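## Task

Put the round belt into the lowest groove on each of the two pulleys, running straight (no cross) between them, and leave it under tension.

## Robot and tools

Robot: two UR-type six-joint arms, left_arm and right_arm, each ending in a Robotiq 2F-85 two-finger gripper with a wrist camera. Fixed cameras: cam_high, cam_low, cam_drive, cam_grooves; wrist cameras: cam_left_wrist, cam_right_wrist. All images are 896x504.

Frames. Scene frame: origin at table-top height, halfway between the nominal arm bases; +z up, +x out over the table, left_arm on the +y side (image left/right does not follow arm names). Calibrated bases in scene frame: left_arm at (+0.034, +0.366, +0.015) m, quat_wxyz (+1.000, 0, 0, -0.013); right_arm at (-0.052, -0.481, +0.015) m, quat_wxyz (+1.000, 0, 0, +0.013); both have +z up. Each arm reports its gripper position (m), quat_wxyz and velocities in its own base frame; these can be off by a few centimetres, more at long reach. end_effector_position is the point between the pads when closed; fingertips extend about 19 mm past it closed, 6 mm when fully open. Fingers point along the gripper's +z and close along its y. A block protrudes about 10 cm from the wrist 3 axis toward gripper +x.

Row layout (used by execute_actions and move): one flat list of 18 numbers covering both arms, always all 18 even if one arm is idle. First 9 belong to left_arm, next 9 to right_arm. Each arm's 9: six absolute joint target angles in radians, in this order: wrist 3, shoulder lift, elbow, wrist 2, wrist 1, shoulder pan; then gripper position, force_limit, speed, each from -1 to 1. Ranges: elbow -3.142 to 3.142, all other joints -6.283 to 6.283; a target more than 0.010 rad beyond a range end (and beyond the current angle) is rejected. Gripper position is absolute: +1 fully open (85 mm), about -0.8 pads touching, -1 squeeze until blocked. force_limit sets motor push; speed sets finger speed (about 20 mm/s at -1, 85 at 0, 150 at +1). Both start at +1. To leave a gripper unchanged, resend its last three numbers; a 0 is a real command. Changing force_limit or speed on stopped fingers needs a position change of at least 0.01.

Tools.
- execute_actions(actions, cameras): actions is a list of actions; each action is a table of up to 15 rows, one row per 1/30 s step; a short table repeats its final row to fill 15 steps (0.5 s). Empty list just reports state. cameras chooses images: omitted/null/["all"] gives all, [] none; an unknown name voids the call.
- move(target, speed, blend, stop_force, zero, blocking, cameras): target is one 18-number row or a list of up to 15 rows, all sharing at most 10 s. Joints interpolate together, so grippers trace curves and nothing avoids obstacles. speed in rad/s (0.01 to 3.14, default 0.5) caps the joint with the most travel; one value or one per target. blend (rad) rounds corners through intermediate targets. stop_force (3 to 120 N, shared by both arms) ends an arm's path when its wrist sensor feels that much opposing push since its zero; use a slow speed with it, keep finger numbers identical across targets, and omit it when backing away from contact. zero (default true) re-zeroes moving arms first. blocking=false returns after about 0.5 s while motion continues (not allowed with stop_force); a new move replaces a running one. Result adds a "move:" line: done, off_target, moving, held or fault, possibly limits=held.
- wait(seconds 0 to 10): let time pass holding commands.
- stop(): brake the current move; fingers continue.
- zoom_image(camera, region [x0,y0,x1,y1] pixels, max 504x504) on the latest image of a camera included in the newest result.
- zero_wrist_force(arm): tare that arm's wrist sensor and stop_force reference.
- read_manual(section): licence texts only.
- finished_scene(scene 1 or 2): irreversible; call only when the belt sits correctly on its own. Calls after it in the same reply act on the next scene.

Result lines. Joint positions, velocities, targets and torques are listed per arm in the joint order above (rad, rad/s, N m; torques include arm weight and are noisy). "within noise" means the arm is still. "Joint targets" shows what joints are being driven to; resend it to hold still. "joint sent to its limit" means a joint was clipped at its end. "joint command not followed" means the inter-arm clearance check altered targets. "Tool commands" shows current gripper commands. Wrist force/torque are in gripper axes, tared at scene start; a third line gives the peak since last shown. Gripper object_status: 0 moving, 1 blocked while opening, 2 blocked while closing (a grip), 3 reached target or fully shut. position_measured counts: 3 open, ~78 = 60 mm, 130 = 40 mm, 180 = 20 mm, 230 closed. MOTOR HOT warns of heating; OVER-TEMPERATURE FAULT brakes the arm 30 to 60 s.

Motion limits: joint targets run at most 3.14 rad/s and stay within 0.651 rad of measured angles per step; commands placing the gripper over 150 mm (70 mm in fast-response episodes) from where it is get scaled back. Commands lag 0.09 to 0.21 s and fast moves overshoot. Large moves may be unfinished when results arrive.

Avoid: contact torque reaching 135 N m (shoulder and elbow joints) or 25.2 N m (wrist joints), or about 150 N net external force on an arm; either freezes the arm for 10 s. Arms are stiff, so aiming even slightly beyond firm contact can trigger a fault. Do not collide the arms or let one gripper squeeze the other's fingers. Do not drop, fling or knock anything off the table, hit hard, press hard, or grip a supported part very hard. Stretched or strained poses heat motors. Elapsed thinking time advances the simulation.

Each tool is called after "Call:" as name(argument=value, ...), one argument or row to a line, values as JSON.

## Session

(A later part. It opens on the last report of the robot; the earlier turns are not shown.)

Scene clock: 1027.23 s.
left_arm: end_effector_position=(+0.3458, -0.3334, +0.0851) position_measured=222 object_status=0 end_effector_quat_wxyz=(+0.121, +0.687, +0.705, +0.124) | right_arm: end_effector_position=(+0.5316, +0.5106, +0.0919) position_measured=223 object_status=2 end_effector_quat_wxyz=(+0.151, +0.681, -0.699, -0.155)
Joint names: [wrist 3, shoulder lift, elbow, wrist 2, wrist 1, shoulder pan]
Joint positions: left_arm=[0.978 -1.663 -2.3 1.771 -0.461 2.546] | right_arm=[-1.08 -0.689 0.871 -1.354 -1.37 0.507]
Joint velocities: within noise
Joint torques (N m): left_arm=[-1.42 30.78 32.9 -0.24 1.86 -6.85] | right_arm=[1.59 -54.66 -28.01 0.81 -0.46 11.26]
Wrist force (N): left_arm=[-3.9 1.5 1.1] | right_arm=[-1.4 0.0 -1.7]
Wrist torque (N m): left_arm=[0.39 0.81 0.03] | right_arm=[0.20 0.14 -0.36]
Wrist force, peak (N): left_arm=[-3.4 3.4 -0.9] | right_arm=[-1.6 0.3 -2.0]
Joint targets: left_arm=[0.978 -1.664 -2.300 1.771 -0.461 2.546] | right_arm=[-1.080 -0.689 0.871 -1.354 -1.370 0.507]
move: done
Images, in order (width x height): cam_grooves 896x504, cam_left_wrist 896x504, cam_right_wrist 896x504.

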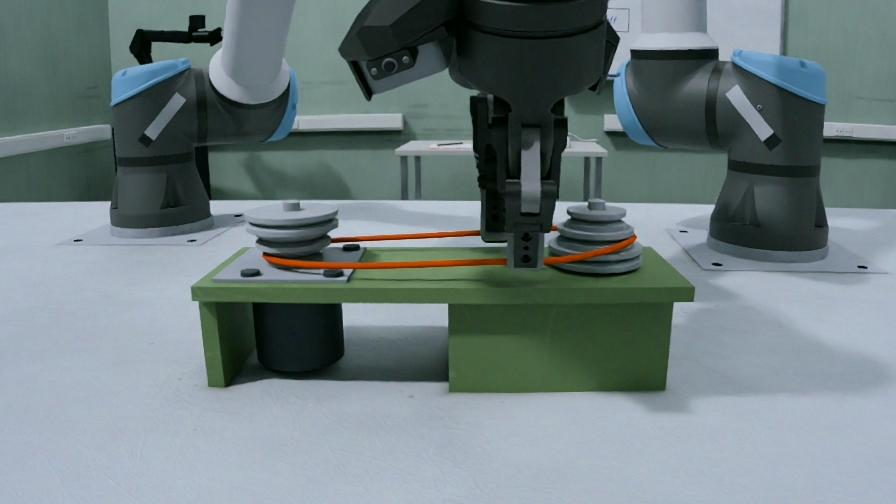

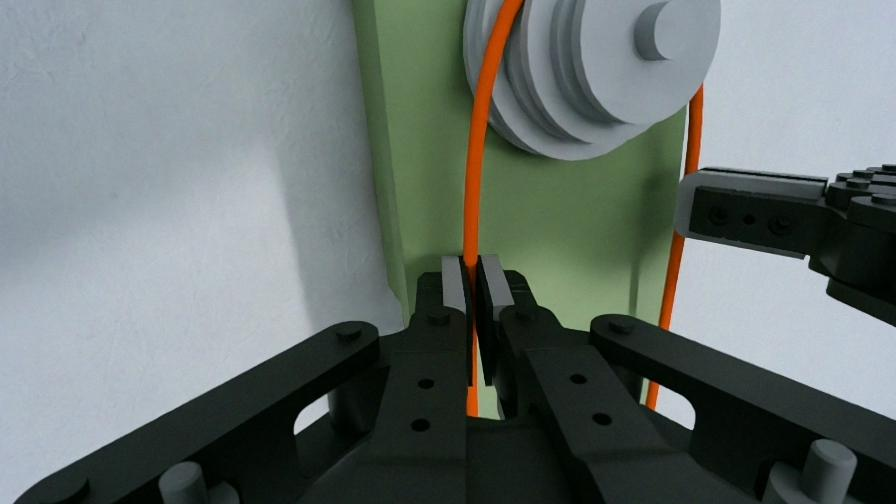

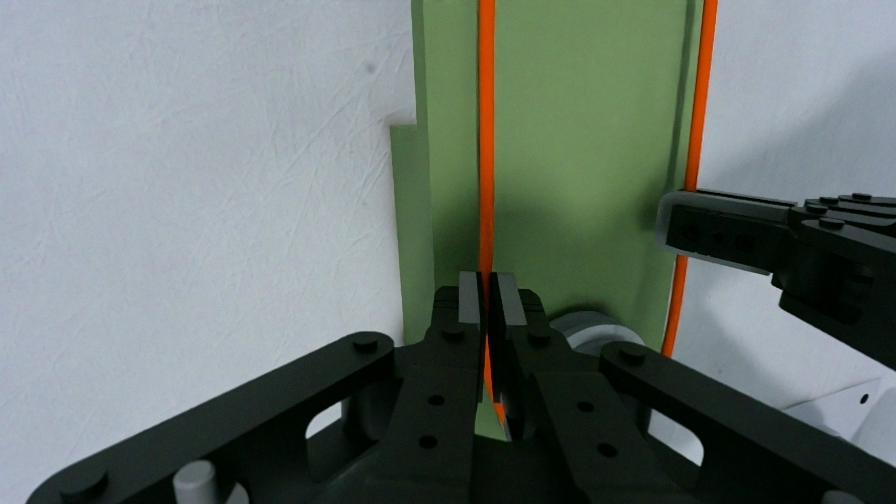

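Call:
move(
  target=[1.0196,-1.6139,-2.3474,1.7593,-0.4553,2.5882,-1,-0.4,-1, -1.0698,-0.6578,0.8127,-1.3504,-1.3458,0.5174,-1,-0.4,-1],
  speed=0.03,
  cameras=["cam_grooves","cam_left_wrist","cam_right_wrist"],
)

Call:
zoom_image(
  camera="cam_grooves",
  region=[470, 190, 670, 290],
)

Call:
zoom_image(
  camera="cam_left_wrist",
  region=[390, 0, 790, 300],
)

Scene clock: 1054.80 s.
left_arm: end_effector_position=(+0.3423, -0.3116, +0.0880) position_measured=222 object_status=2 end_effector_quat_wxyz=(+0.121, +0.687, +0.705, +0.124) | right_arm: end_effector_position=(+0.5350, +0.5225, +0.0920) position_measured=223 object_status=2 end_effector_quat_wxyz=(+0.151, +0.681, -0.699, -0.155)
Joint names: [wrist 3, shoulder lift, elbow, wrist 2, wrist 1, shoulder pan]
Joint positions: left_arm=[1.019 -1.614 -2.347 1.759 -0.455 2.588] | right_arm=[-1.07 -0.658 0.813 -1.35 -1.346 0.517]
Joint velocities: within noise
Joint torques (N m): left_arm=[1.41 29.59 3.55 -0.03 4.37 8.58] | right_arm=[2.33 -51.72 -38.12 3.42 -0.52 17.13]
Wrist force (N): left_arm=[-7.8 2.0 1.5] | right_arm=[2.5 0.1 -1.5]
Wrist torque (N m): left_arm=[0.36 0.75 0.01] | right_arm=[0.19 0.24 -0.35]
Wrist force, peak (N): left_arm=[-8.2 2.1 1.5] | right_arm=[2.7 -0.1 -1.6]
Joint targets: left_arm=[1.020 -1.614 -2.347 1.759 -0.455 2.588] | right_arm=[-1.070 -0.658 0.813 -1.350 -1.346 0.517]
move: done
Images, in order (width x height): cam_grooves 896x504, cam_left_wrist 896x504, cam_right_wrist 896x504.

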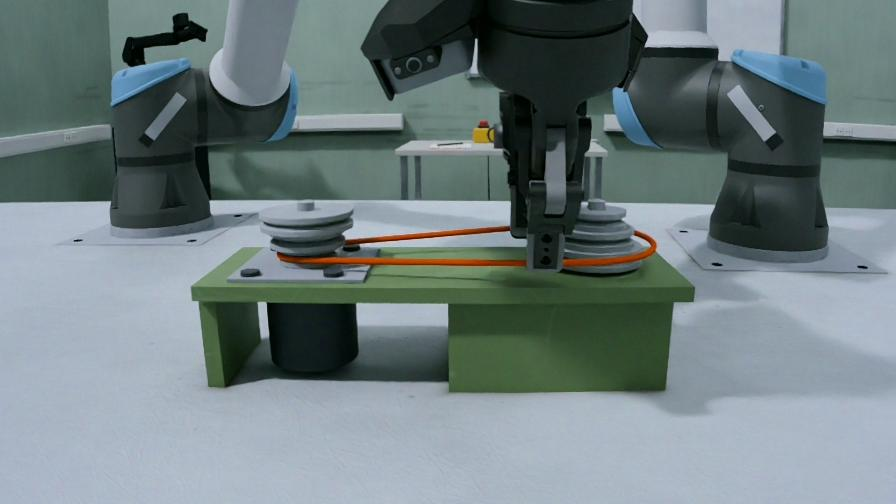

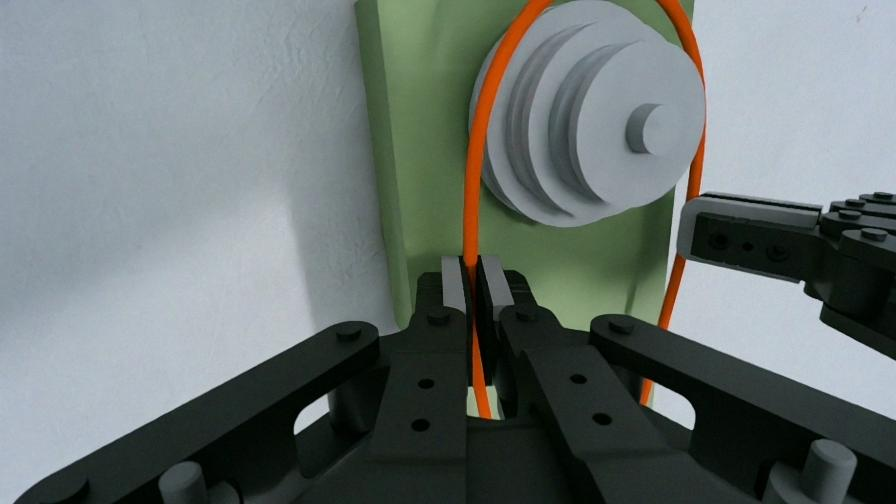

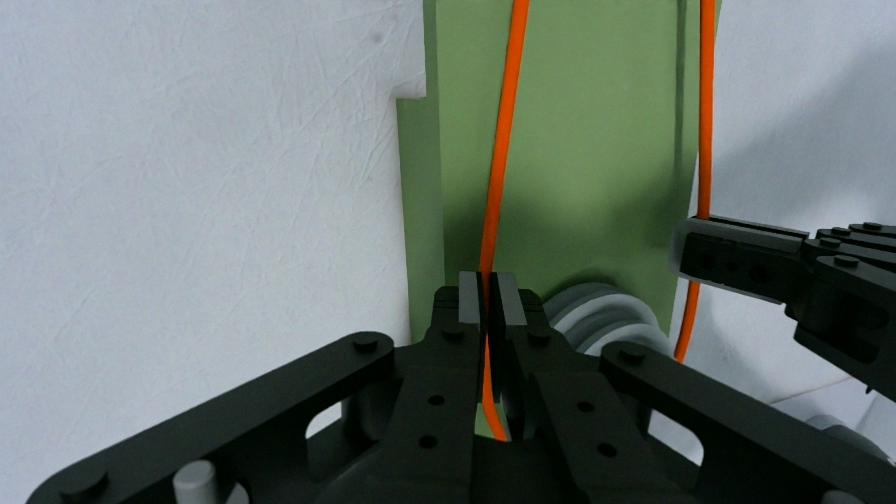

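Scaled by 2.520 from the camera's 896x504 image, which has a finer 1280x720 frame.

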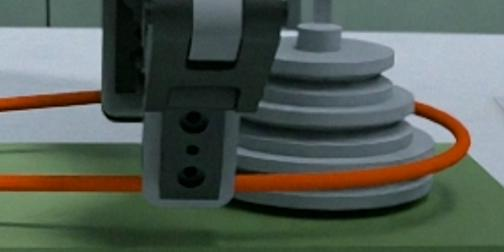

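Scaled by 1.260 from the camera's 896x504 image, which has a finer 1280x720 frame.

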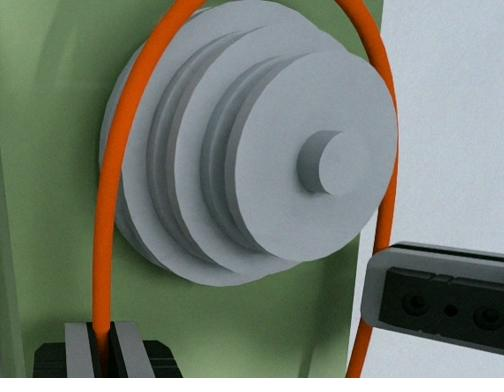

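Call:
move(
  target=[1.0442,-1.5891,-2.3934,1.6728,-0.3846,2.6387,-1,-0.4,-1, -1.0198,-0.6056,0.7086,-1.4102,-1.2574,0.5396,-1,-0.4,-1],
  speed=0.04,
  cameras=["cam_grooves","cam_left_wrist","cam_low"],
)

Call:
zoom_image(
  camera="cam_grooves",
  region=[470, 190, 670, 290],
)

Call:
zoom_image(
  camera="cam_left_wrist",
  region=[390, 0, 790, 300],
)

Call:
zoom_image(
  camera="cam_low",
  region=[330, 145, 430, 205],
)

Scene clock: 1088.93 s.
left_arm: end_effector_position=(+0.3423, -0.3106, +0.0883) position_measured=222 object_status=2 end_effector_quat_wxyz=(+0.152, +0.681, +0.710, +0.094) | right_arm: end_effector_position=(+0.5351, +0.5237, +0.0918) position_measured=223 object_status=2 end_effector_quat_wxyz=(+0.181, +0.674, -0.705, -0.125)
Joint names: [wrist 3, shoulder lift, elbow, wrist 2, wrist 1, shoulder pan]
Joint positions: left_arm=[1.044 -1.589 -2.393 1.673 -0.385 2.639] | right_arm=[-1.02 -0.606 0.709 -1.41 -1.258 0.54]
Joint velocities: within noise
Joint torques (N m): left_arm=[1.41 28.15 2.43 -0.34 4.68 7.87] | right_arm=[2.36 -52.75 -36.67 -0.98 -0.5 18.36]
Wrist force (N): left_arm=[-8.1 1.6 2.0] | right_arm=[2.1 0.0 -1.1]
Wrist torque (N m): left_arm=[0.32 0.84 -0.01] | right_arm=[0.20 0.23 -0.35]
Wrist force, peak (N): left_arm=[-8.4 1.9 1.8] | right_arm=[2.9 0.2 -1.7]
Joint targets: left_arm=[1.044 -1.589 -2.393 1.673 -0.385 2.639] | right_arm=[-1.020 -0.606 0.709 -1.410 -1.257 0.540]
move: done
Images, in order (width x height): cam_low 896x504, cam_grooves 896x504, cam_left_wrist 896x504.

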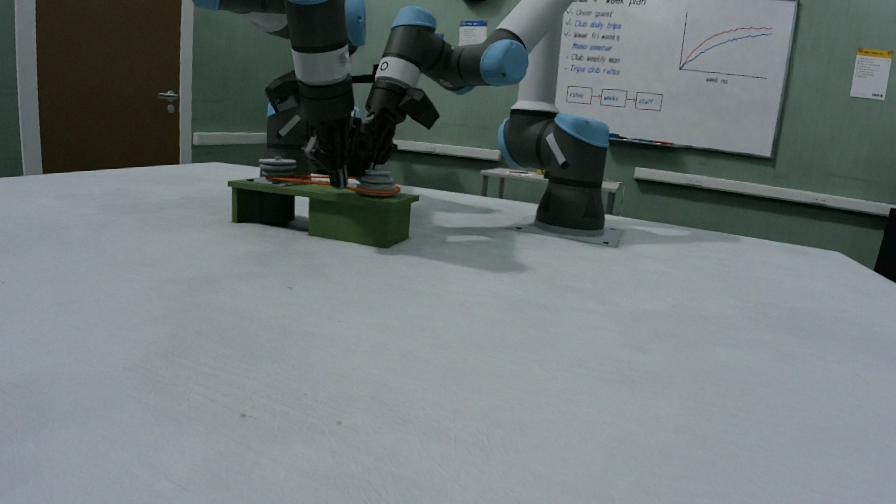

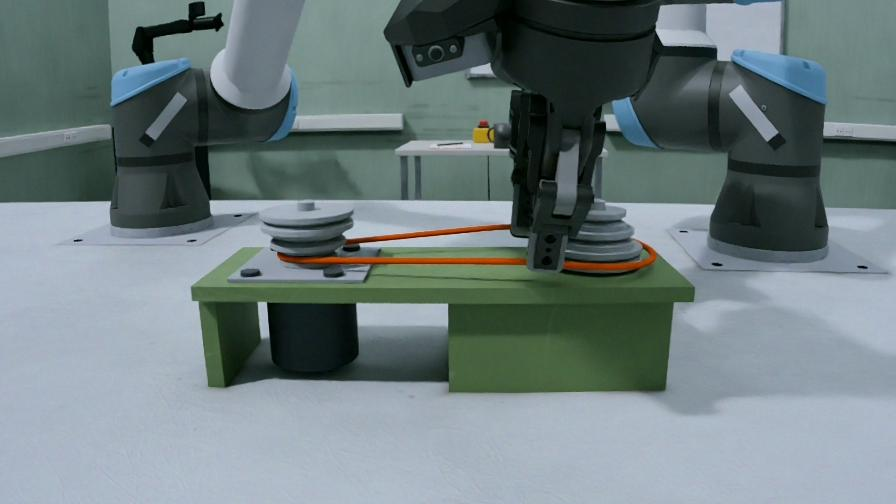

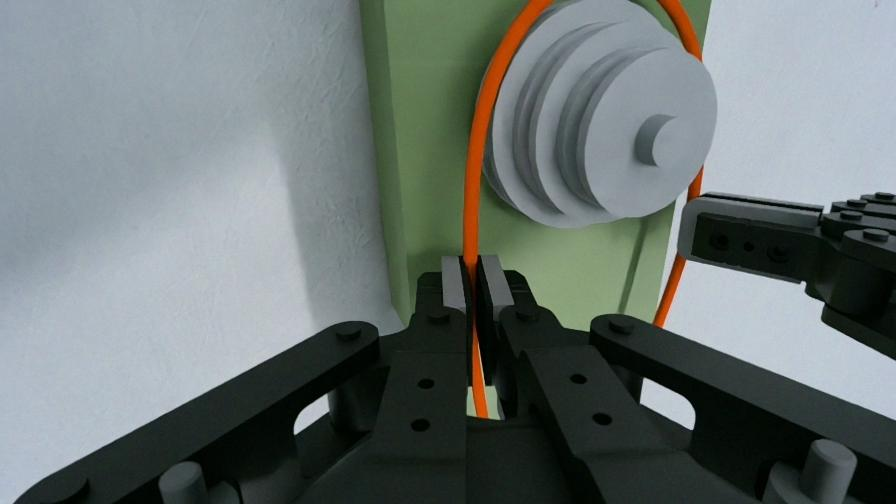

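Scaled by 2.520 from the camera's 896x504 image, which has a finer 1280x720 frame.

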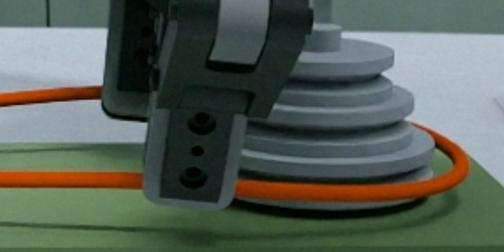

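Scaled by 1.260 from the camera's 896x504 image, which has a finer 1280x720 frame.

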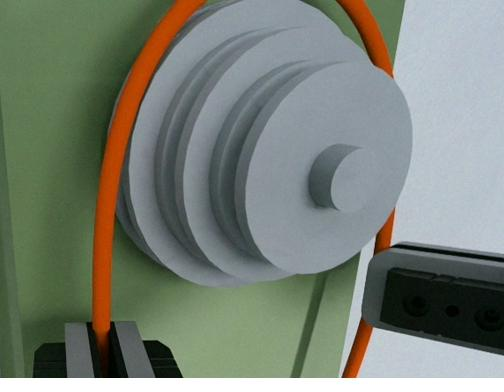

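Scaled by 5.040 from the camera's 896x504 image, which has a finer 1280x720 frame.

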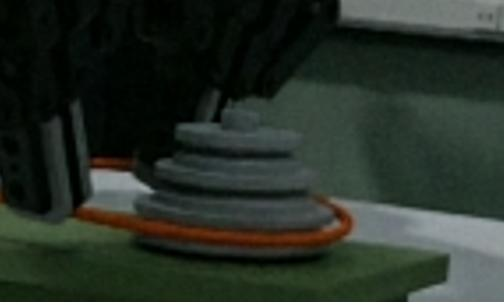

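Call:
move(
  target=[1.0219,-1.6075,-2.3737,1.6807,-0.3883,2.6152,-1,-0.4,-1, -1.0292,-0.6289,0.7521,-1.4145,-1.2761,0.5293,-1,-0.4,-1],
  speed=0.03,
  cameras=["cam_grooves","cam_left_wrist","cam_low"],
)

Call:
zoom_image(
  camera="cam_grooves",
  region=[470, 190, 670, 290],
)

Call:
zoom_image(
  camera="cam_left_wrist",
  region=[390, 0, 790, 300],
)

Call:
zoom_image(
  camera="cam_low",
  region=[330, 145, 430, 205],
)

Scene clock: 1105.50 s.
left_arm: end_effector_position=(+0.3425, -0.3206, +0.0882) position_measured=222 object_status=2 end_effector_quat_wxyz=(+0.152, +0.681, +0.710, +0.094) | right_arm: end_effector_position=(+0.5348, +0.5137, +0.0919) position_measured=223 object_status=2 end_effector_quat_wxyz=(+0.181, +0.674, -0.705, -0.125)
Joint names: [wrist 3, shoulder lift, elbow, wrist 2, wrist 1, shoulder pan]
Joint positions: left_arm=[1.022 -1.607 -2.374 1.681 -0.388 2.615] | right_arm=[-1.029 -0.629 0.752 -1.414 -1.276 0.529]
Joint velocities: within noise
Joint torques (N m): left_arm=[-1.44 7.9 35.76 1.22 1.8 -8.29] | right_arm=[-1.91 -66.32 -16.04 -2.44 -3.93 -13.34]
Wrist force (N): left_arm=[-2.4 1.1 1.3] | right_arm=[-2.9 0.5 -1.4]
Wrist torque (N m): left_arm=[0.33 0.85 0.01] | right_arm=[0.19 0.10 -0.37]
Wrist force, peak (N): left_arm=[-8.4 1.8 1.8] | right_arm=[-2.9 0.5 -1.4]
Joint targets: left_arm=[1.022 -1.608 -2.374 1.681 -0.388 2.615] | right_arm=[-1.029 -0.629 0.752 -1.415 -1.276 0.529]
move: done
Images, in order (width x height): cam_low 896x504, cam_grooves 896x504, cam_left_wrist 896x504.

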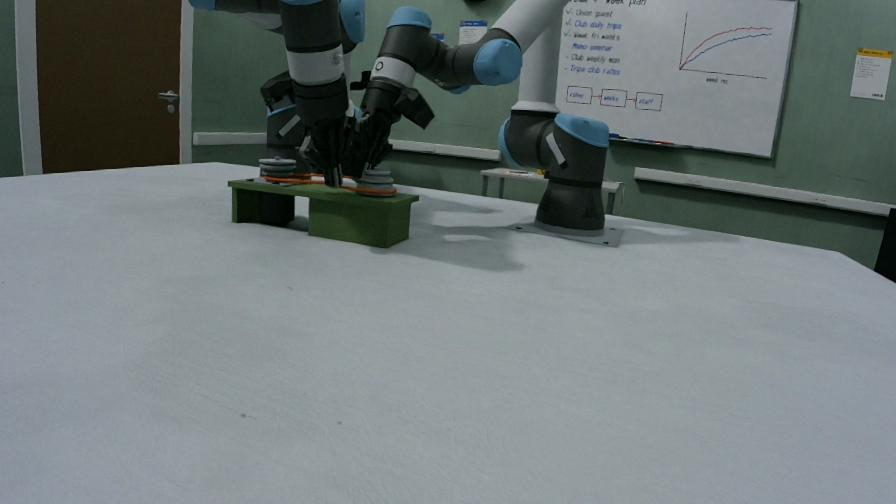

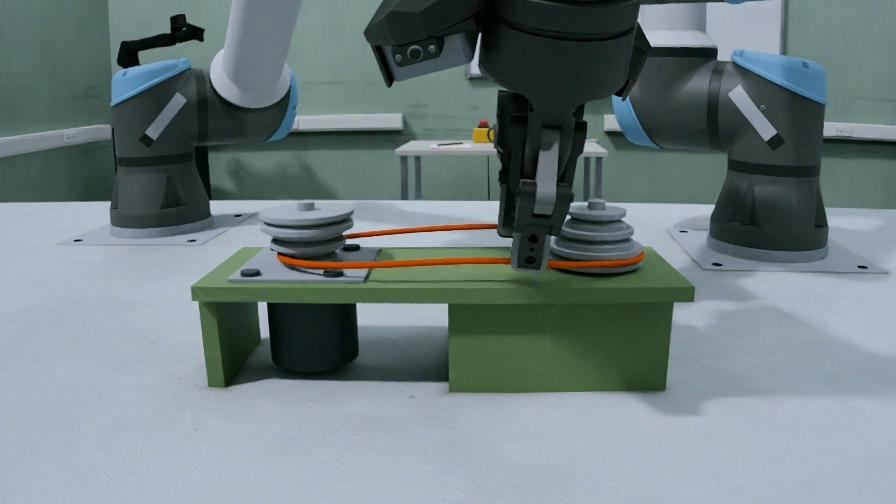

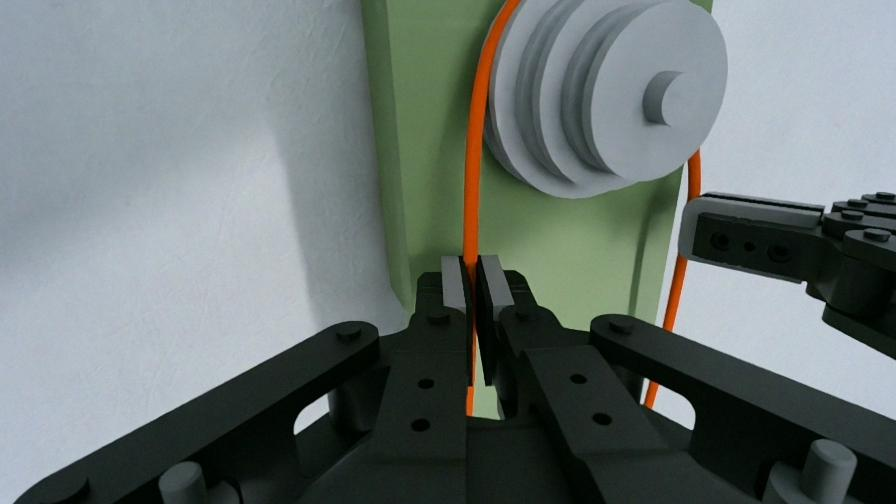

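Scaled by 2.520 from the camera's 896x504 image, which has a finer 1280x720 frame.

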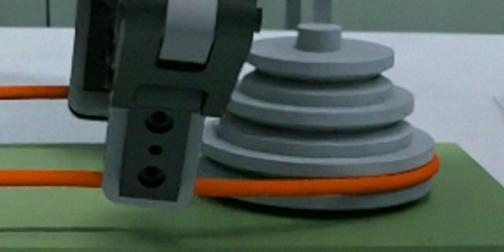

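Scaled by 1.260 from the camera's 896x504 image, which has a finer 1280x720 frame.

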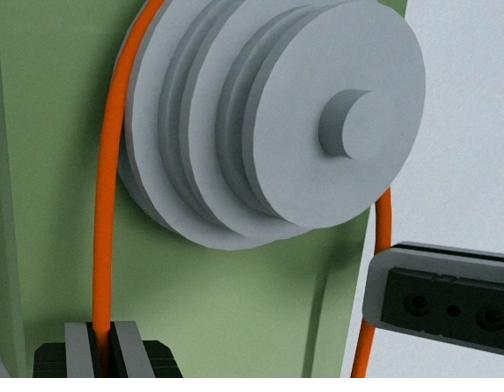

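Scaled by 5.040 from the camera's 896x504 image, which has a finer 1280x720 frame.

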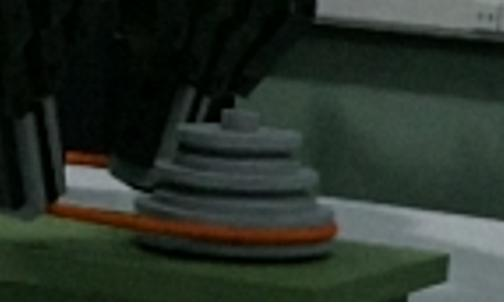

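Call:
move(
  target=[
    [1.0219,-1.6075,-2.3737,1.6807,-0.3883,2.6152,-0.4,-0.4,-1, -1.0292,-0.6289,0.7521,-1.4145,-1.2761,0.5293,-0.4,-0.4,-1],
    [1.0093,-1.4782,-2.3492,1.6852,-0.5435,2.6016,-0.4,-0.4,-1,-1.0367,-0.5697,0.5357,-1.4178,-1.1176,0.521,-0.4,-0.4,-1],
  ],
  speed=0.08,
)

Call:
zoom_image(
  camera="cam_grooves",
  region=[470, 190, 670, 290],
)

Call:
zoom_image(
  camera="cam_grooves",
  region=[230, 190, 430, 290],
)

Scene clock: 1133.97 s.
left_arm: end_effector_position=(+0.3271, -0.3173, +0.1301) position_measured=179 object_status=3 end_effector_quat_wxyz=(+0.152, +0.681, +0.710, +0.094) | right_arm: end_effector_position=(+0.5538, +0.5167, +0.1325) position_measured=179 object_status=3 end_effector_quat_wxyz=(+0.182, +0.674, -0.705, -0.125)
Joint names: [wrist 3, shoulder lift, elbow, wrist 2, wrist 1, shoulder pan]
Joint positions: left_arm=[1.009 -1.478 -2.349 1.685 -0.543 2.602] | right_arm=[-1.037 -0.57 0.536 -1.418 -1.118 0.521]
Joint velocities: within noise
Joint torques (N m): left_arm=[-1.41 24.57 37.51 1.46 1.5 -7.59] | right_arm=[-2.05 -53.38 -37.15 -2.05 0.41 -12.46]
Wrist force (N): left_arm=[-4.0 1.4 1.1] | right_arm=[-1.4 0.0 -1.6]
Wrist torque (N m): left_arm=[0.36 0.85 0.00] | right_arm=[0.22 0.11 -0.36]
Wrist force, peak (N): left_arm=[-4.3 1.5 1.2] | right_arm=[-3.1 0.5 -1.7]
Joint targets: left_arm=[1.009 -1.478 -2.349 1.685 -0.544 2.602] | right_arm=[-1.037 -0.570 0.536 -1.418 -1.118 0.521]
move: done

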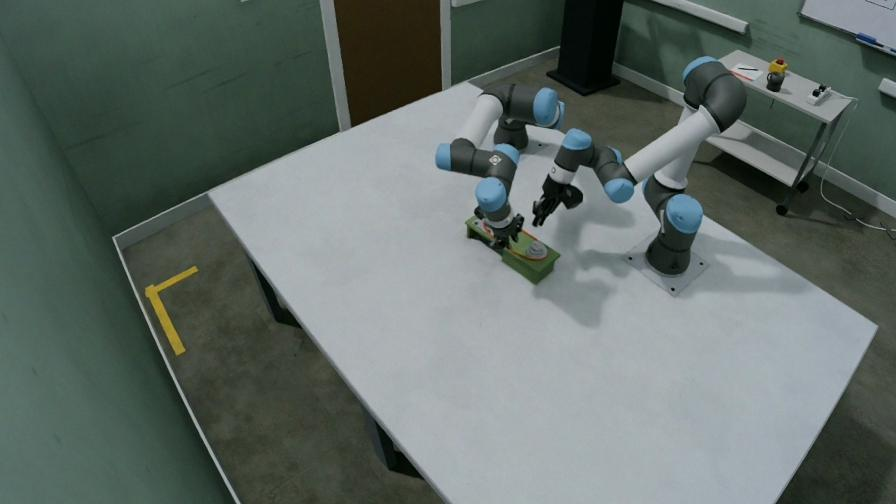

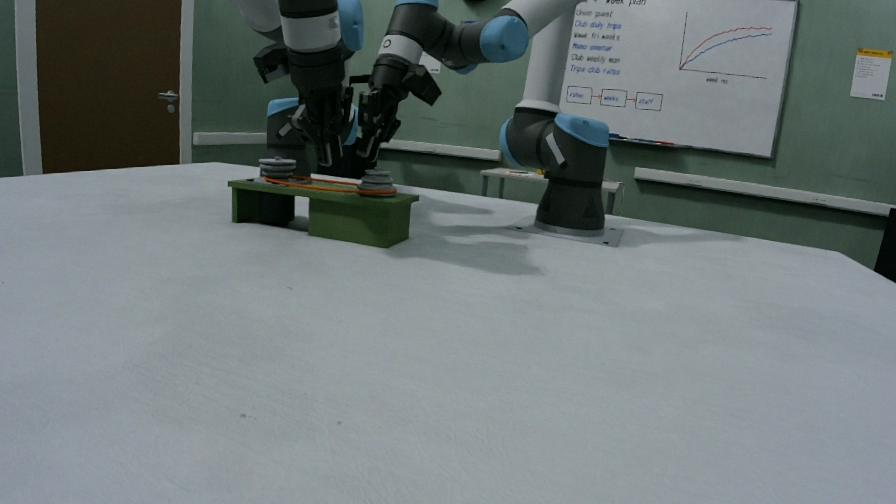

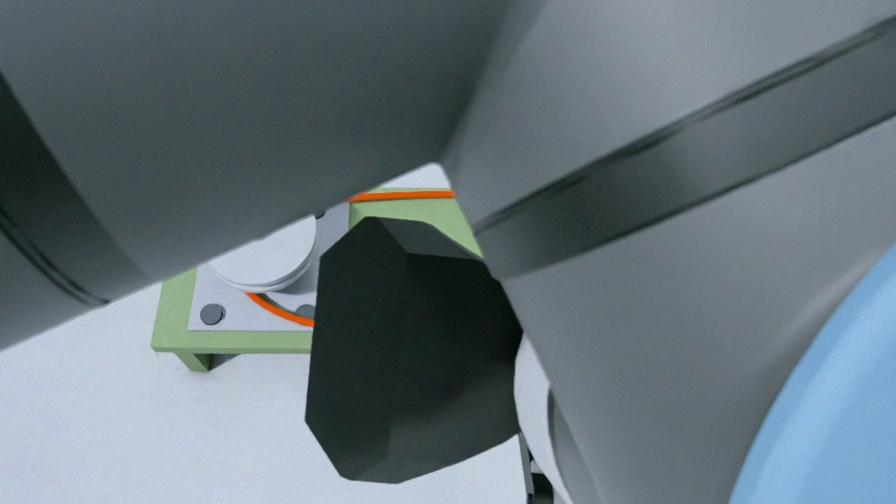

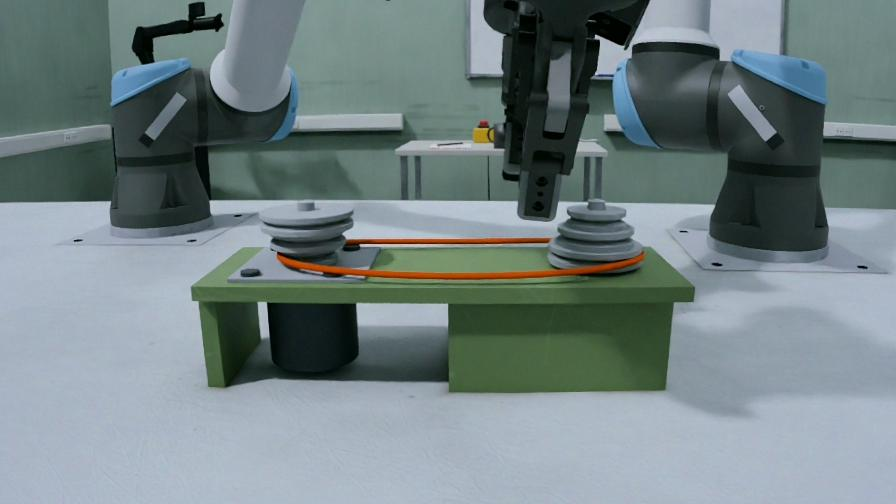

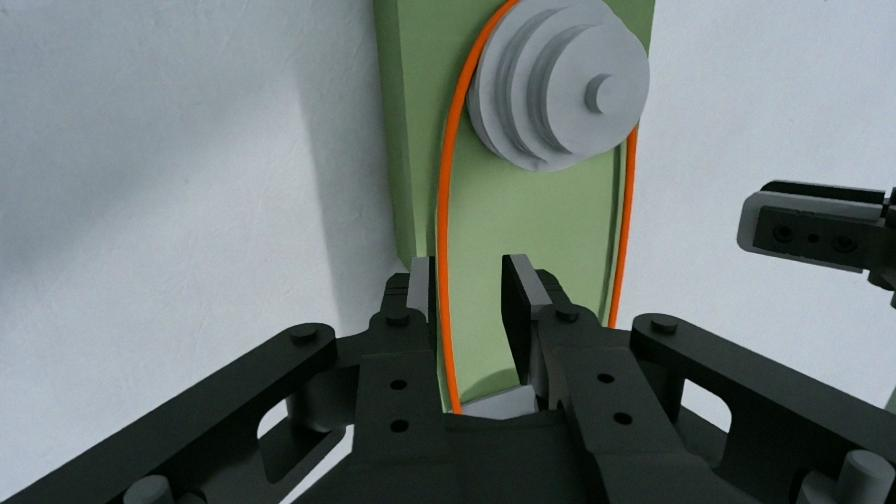

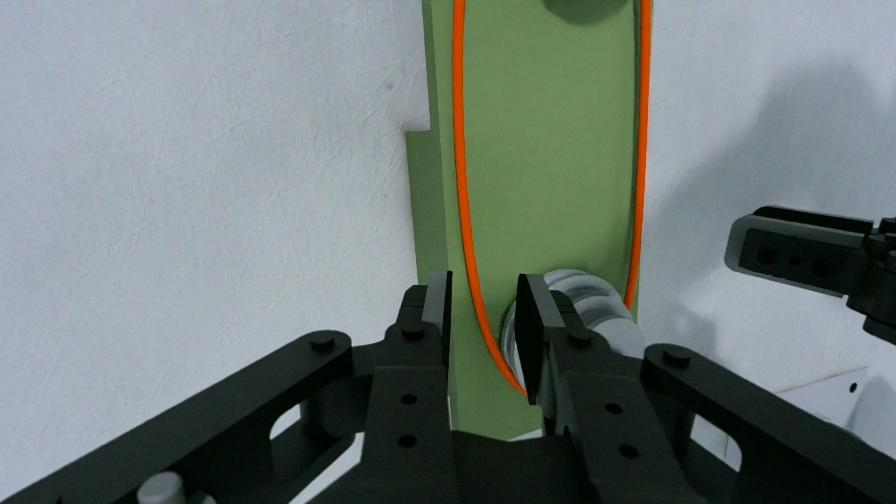

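Scaled by 2.520 from the camera's 896x504 image, which has a finer 1280x720 frame.

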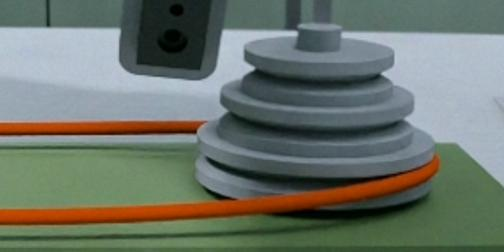

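Scaled by 2.520 from the camera's 896x504 image, which has a finer 1280x720 frame.

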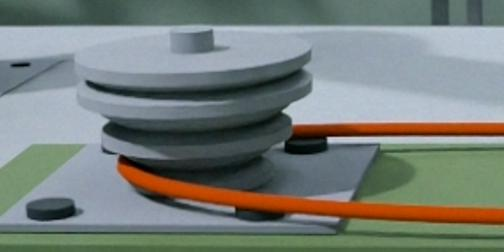

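Call:
move(
  target=[
    [0.899,-1.4168,-2.2952,1.9819,-0.5346,2.3972,-0.4,-0.4,-1,-1.0917,-0.6372,0.4836,-1.3589,-1.0326,0.4945,-0.4,-0.4,-1],
    [0.899,-1.4168,-2.2952,1.9819,-0.5346,2.75,-0.4,-0.4,-1,-1.0278,-1.181,1.4747,-1.5708,-1.8645,0.5171,-0.4,-0.4,-1],
    [0.899,-1.4168,-2.2952,1.9819,-0.5346,2.75,-0.8,-0.4,0,-1.0278,-1.181,1.4747,-1.5708,-1.8645,0.5171,-0.8,-0.4,0],
  ],
  speed=0.4,
  blend=[0.1,0,0],
  cameras=["cam_grooves","cam_drive","cam_right_wrist"],
)

Scene clock: 1160.63 s.
left_arm: end_effector_position=(+0.4133, -0.2038, +0.2050) position_measured=229 object_status=0 end_effector_quat_wxyz=(+0.169, +0.535, +0.789, +0.249) | right_arm: end_effector_position=(+0.4875, +0.4306, +0.1851) position_measured=229 object_status=0 end_effector_quat_wxyz=(+0.000, +0.698, -0.716, +0.000)
Joint names: [wrist 3, shoulder lift, elbow, wrist 2, wrist 1, shoulder pan]
Joint positions: left_arm=[0.899 -1.417 -2.295 1.982 -0.535 2.75] | right_arm=[-1.028 -1.181 1.475 -1.571 -1.865 0.517]
Joint velocities: within noise
Joint torques (N m): left_arm=[-1.31 23.44 32.47 1.76 4.4 6.53] | right_arm=[2.29 -46.22 -15.21 -2.3 -4.71 15.34]
Wrist force (N): left_arm=[-4.7 1.7 1.4] | right_arm=[-0.9 0.3 -1.4]
Wrist torque (N m): left_arm=[0.44 0.91 0.07] | right_arm=[0.16 0.02 -0.20]
Wrist force, peak (N): left_arm=[-4.9 1.7 1.5] | right_arm=[-1.2 0.4 -2.8]
Joint targets: left_arm=[0.899 -1.417 -2.295 1.982 -0.535 2.750] | right_arm=[-1.028 -1.181 1.475 -1.571 -1.865 0.517]
move: done
Images, in order (width x height): cam_drive 896x504, cam_grooves 896x504, cam_right_wrist 896x504.

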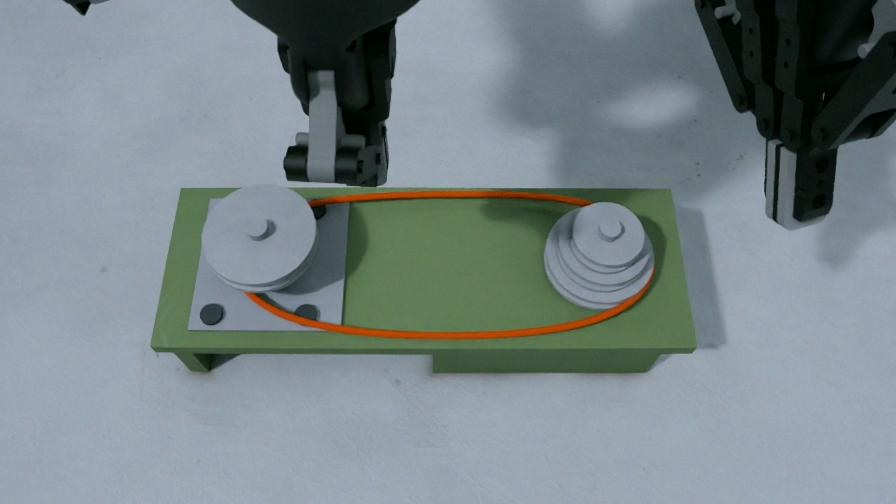

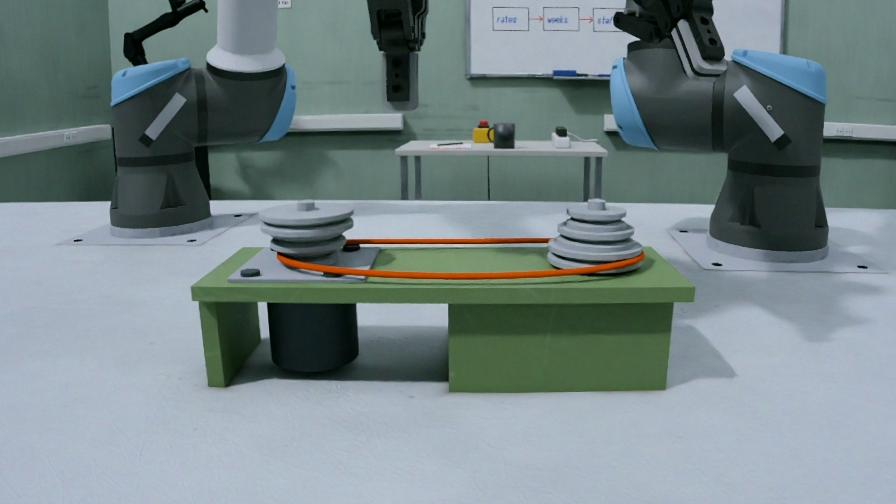

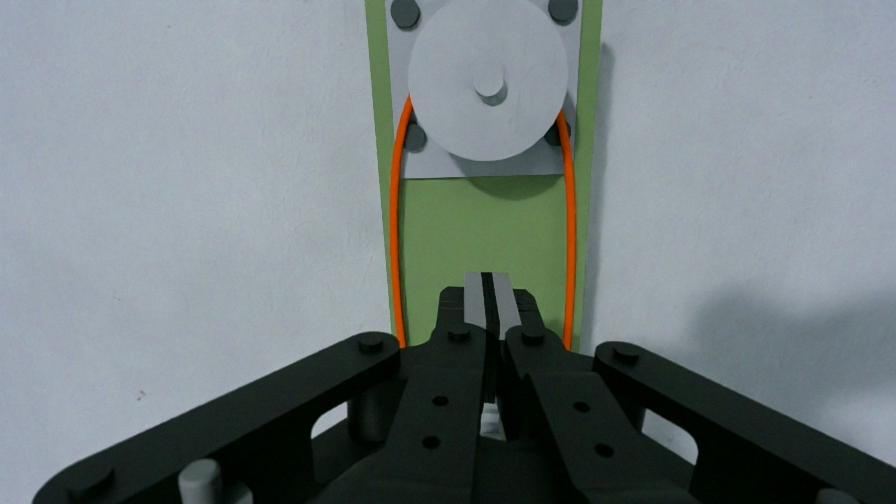

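Call:
move(
  target=[0.899,-1.4168,-2.2952,1.9819,-0.5346,2.75,-0.8,-0.4,0,-1.0323,-1.1324,1.6159,-1.5708,-2.0543,0.5126,-0.8,-0.4,0],
  speed=0.15,
  stop_force=10,
  cameras=["cam_grooves","cam_right_wrist"],
)

Call:
zoom_image(
  camera="cam_grooves",
  region=[230, 170, 430, 290],
)

Scene clock: 1179.20 s.
left_arm: end_effector_position=(+0.4133, -0.2038, +0.2050) position_measured=229 object_status=3 end_effector_quat_wxyz=(+0.169, +0.535, +0.789, +0.249) | right_arm: end_effector_position=(+0.4813, +0.4238, +0.1080) position_measured=229 object_status=3 end_effector_quat_wxyz=(+0.000, +0.698, -0.716, +0.000)
Joint names: [wrist 3, shoulder lift, elbow, wrist 2, wrist 1, shoulder pan]
Joint positions: left_arm=[0.899 -1.417 -2.295 1.982 -0.535 2.75] | right_arm=[-1.032 -1.132 1.616 -1.571 -2.054 0.513]
Joint velocities: within noise
Joint torques (N m): left_arm=[-1.39 21.24 20.06 1.69 3.18 5.41] | right_arm=[-2.02 -34 -13.57 -1.82 -4.55 -12.49]
Wrist force (N): left_arm=[-4.6 1.7 1.5] | right_arm=[-0.8 0.3 -1.7]
Wrist torque (N m): left_arm=[0.42 0.88 0.07] | right_arm=[0.15 0.00 -0.21]
Wrist force, peak (N): left_arm=[-5.0 1.6 1.7] | right_arm=[-1.0 0.4 -2.3]
Joint targets: left_arm=[0.899 -1.417 -2.295 1.982 -0.535 2.750] | right_arm=[-1.032 -1.132 1.616 -1.571 -2.054 0.513]
move: done
Images, in order (width x height): cam_grooves 896x504, cam_right_wrist 896x504.

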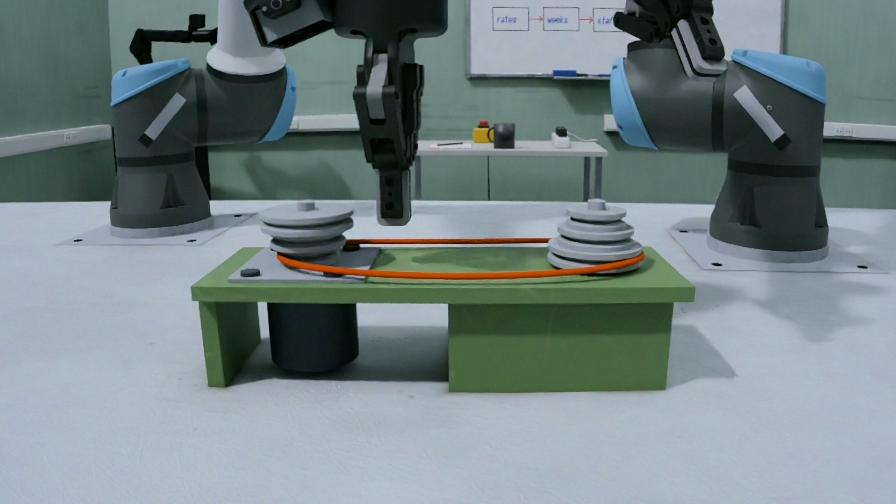

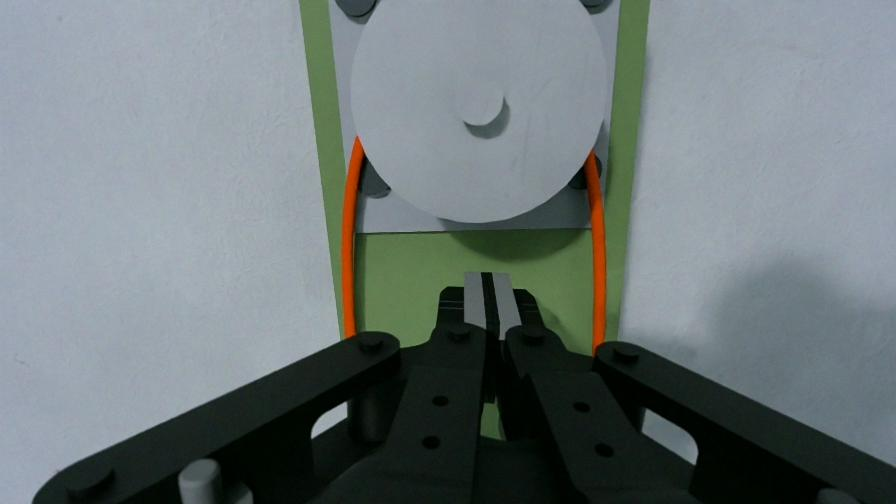

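Scaled by 2.520 from the camera's 896x504 image, which has a finer 1280x720 frame.

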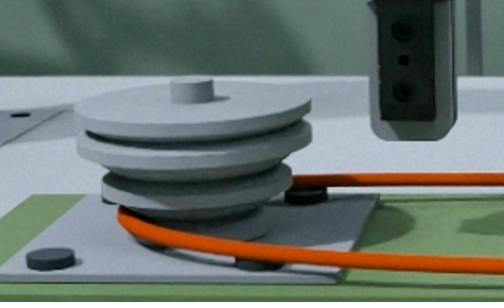

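Call:
move(
  target=[
    [0.899,-1.4168,-2.2952,1.9819,-0.5346,2.75,-0.8,-0.4,0,-1.0323,-1.1269,1.6219,-1.5708,-2.0658,0.5126,-0.8,-0.4,0],
    [0.899,-1.4168,-2.2952,1.9819,-0.5346,2.75,-0.8,-0.4,0,-1.0891,-1.1828,1.7059,-1.5708,-2.0939,0.4558,-0.8,-0.4,0],
  ],
  speed=0.015,
  stop_force=18,
  cameras=["cam_grooves","cam_right_wrist","cam_drive"],
)

Call:
zoom_image(
  camera="cam_grooves",
  region=[230, 170, 430, 290],
)

Scene clock: 1193.90 s.
left_arm: end_effector_position=(+0.4133, -0.2038, +0.2050) position_measured=229 object_status=3 end_effector_quat_wxyz=(+0.169, +0.535, +0.789, +0.249) | right_arm: end_effector_position=(+0.4808, +0.3927, +0.1031) position_measured=229 object_status=3 end_effector_quat_wxyz=(+0.000, +0.698, -0.716, +0.000)
Joint names: [wrist 3, shoulder lift, elbow, wrist 2, wrist 1, shoulder pan]
Joint positions: left_arm=[0.899 -1.417 -2.295 1.982 -0.535 2.75] | right_arm=[-1.076 -1.17 1.687 -1.571 -2.088 0.469]
Joint velocities: within noise
Joint torques (N m): left_arm=[-1.16 18.44 11.48 1.29 1.99 3.69] | right_arm=[2.28 -32.94 -30.64 -5.99 0.84 5.25]
Wrist force (N): left_arm=[-4.5 1.6 1.6] | right_arm=[-19.3 0.1 0.5]
Wrist torque (N m): left_arm=[0.41 0.87 0.07] | right_arm=[0.07 -0.32 -0.31]
Wrist force, peak (N): left_arm=[-4.8 2.0 1.5] | right_arm=[-26.0 0.7 3.7]
Joint targets: left_arm=[0.899 -1.417 -2.295 1.982 -0.535 2.750] | right_arm=[-1.076 -1.170 1.687 -1.571 -2.088 0.469]
move: contact (right_arm); path passed 1 of 2 targets; right_arm: the elbow is farthest, 0.019 rad from its target
Images, in order (width x height): cam_drive 896x504, cam_grooves 896x504, cam_right_wrist 896x504.

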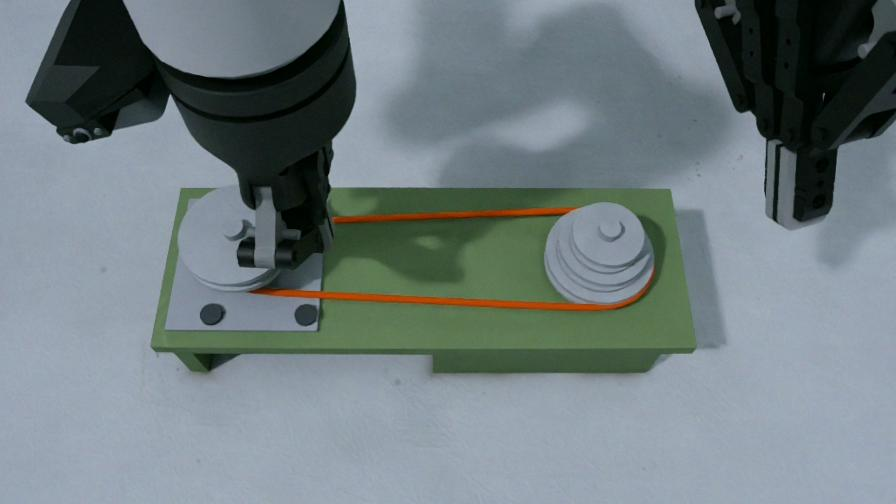

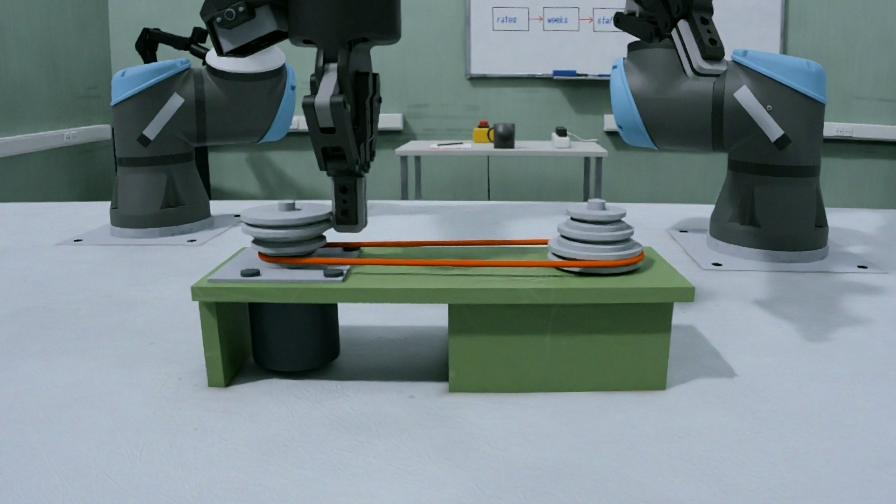

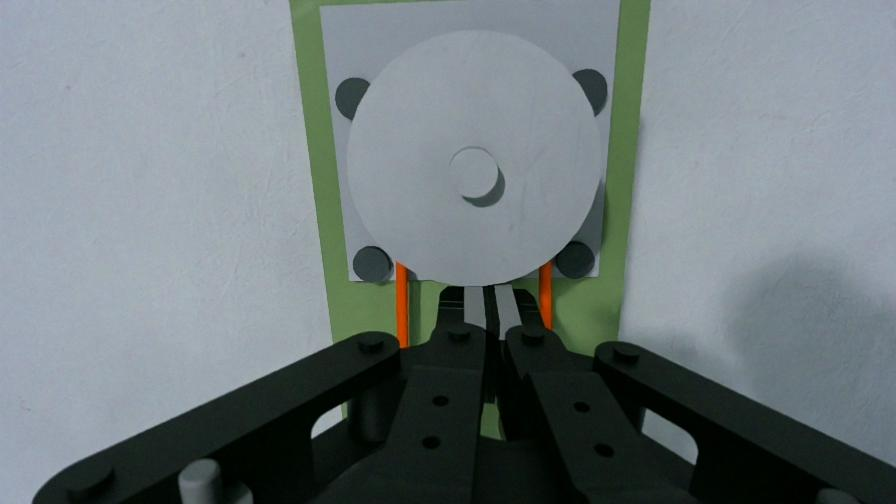

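Scaled by 2.520 from the camera's 896x504 image, which has a finer 1280x720 frame.

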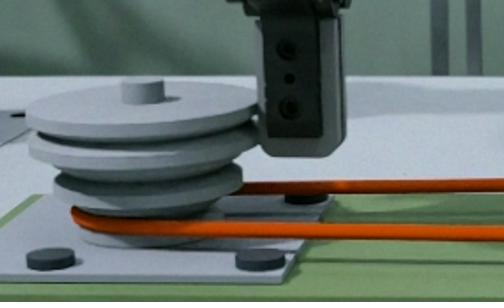

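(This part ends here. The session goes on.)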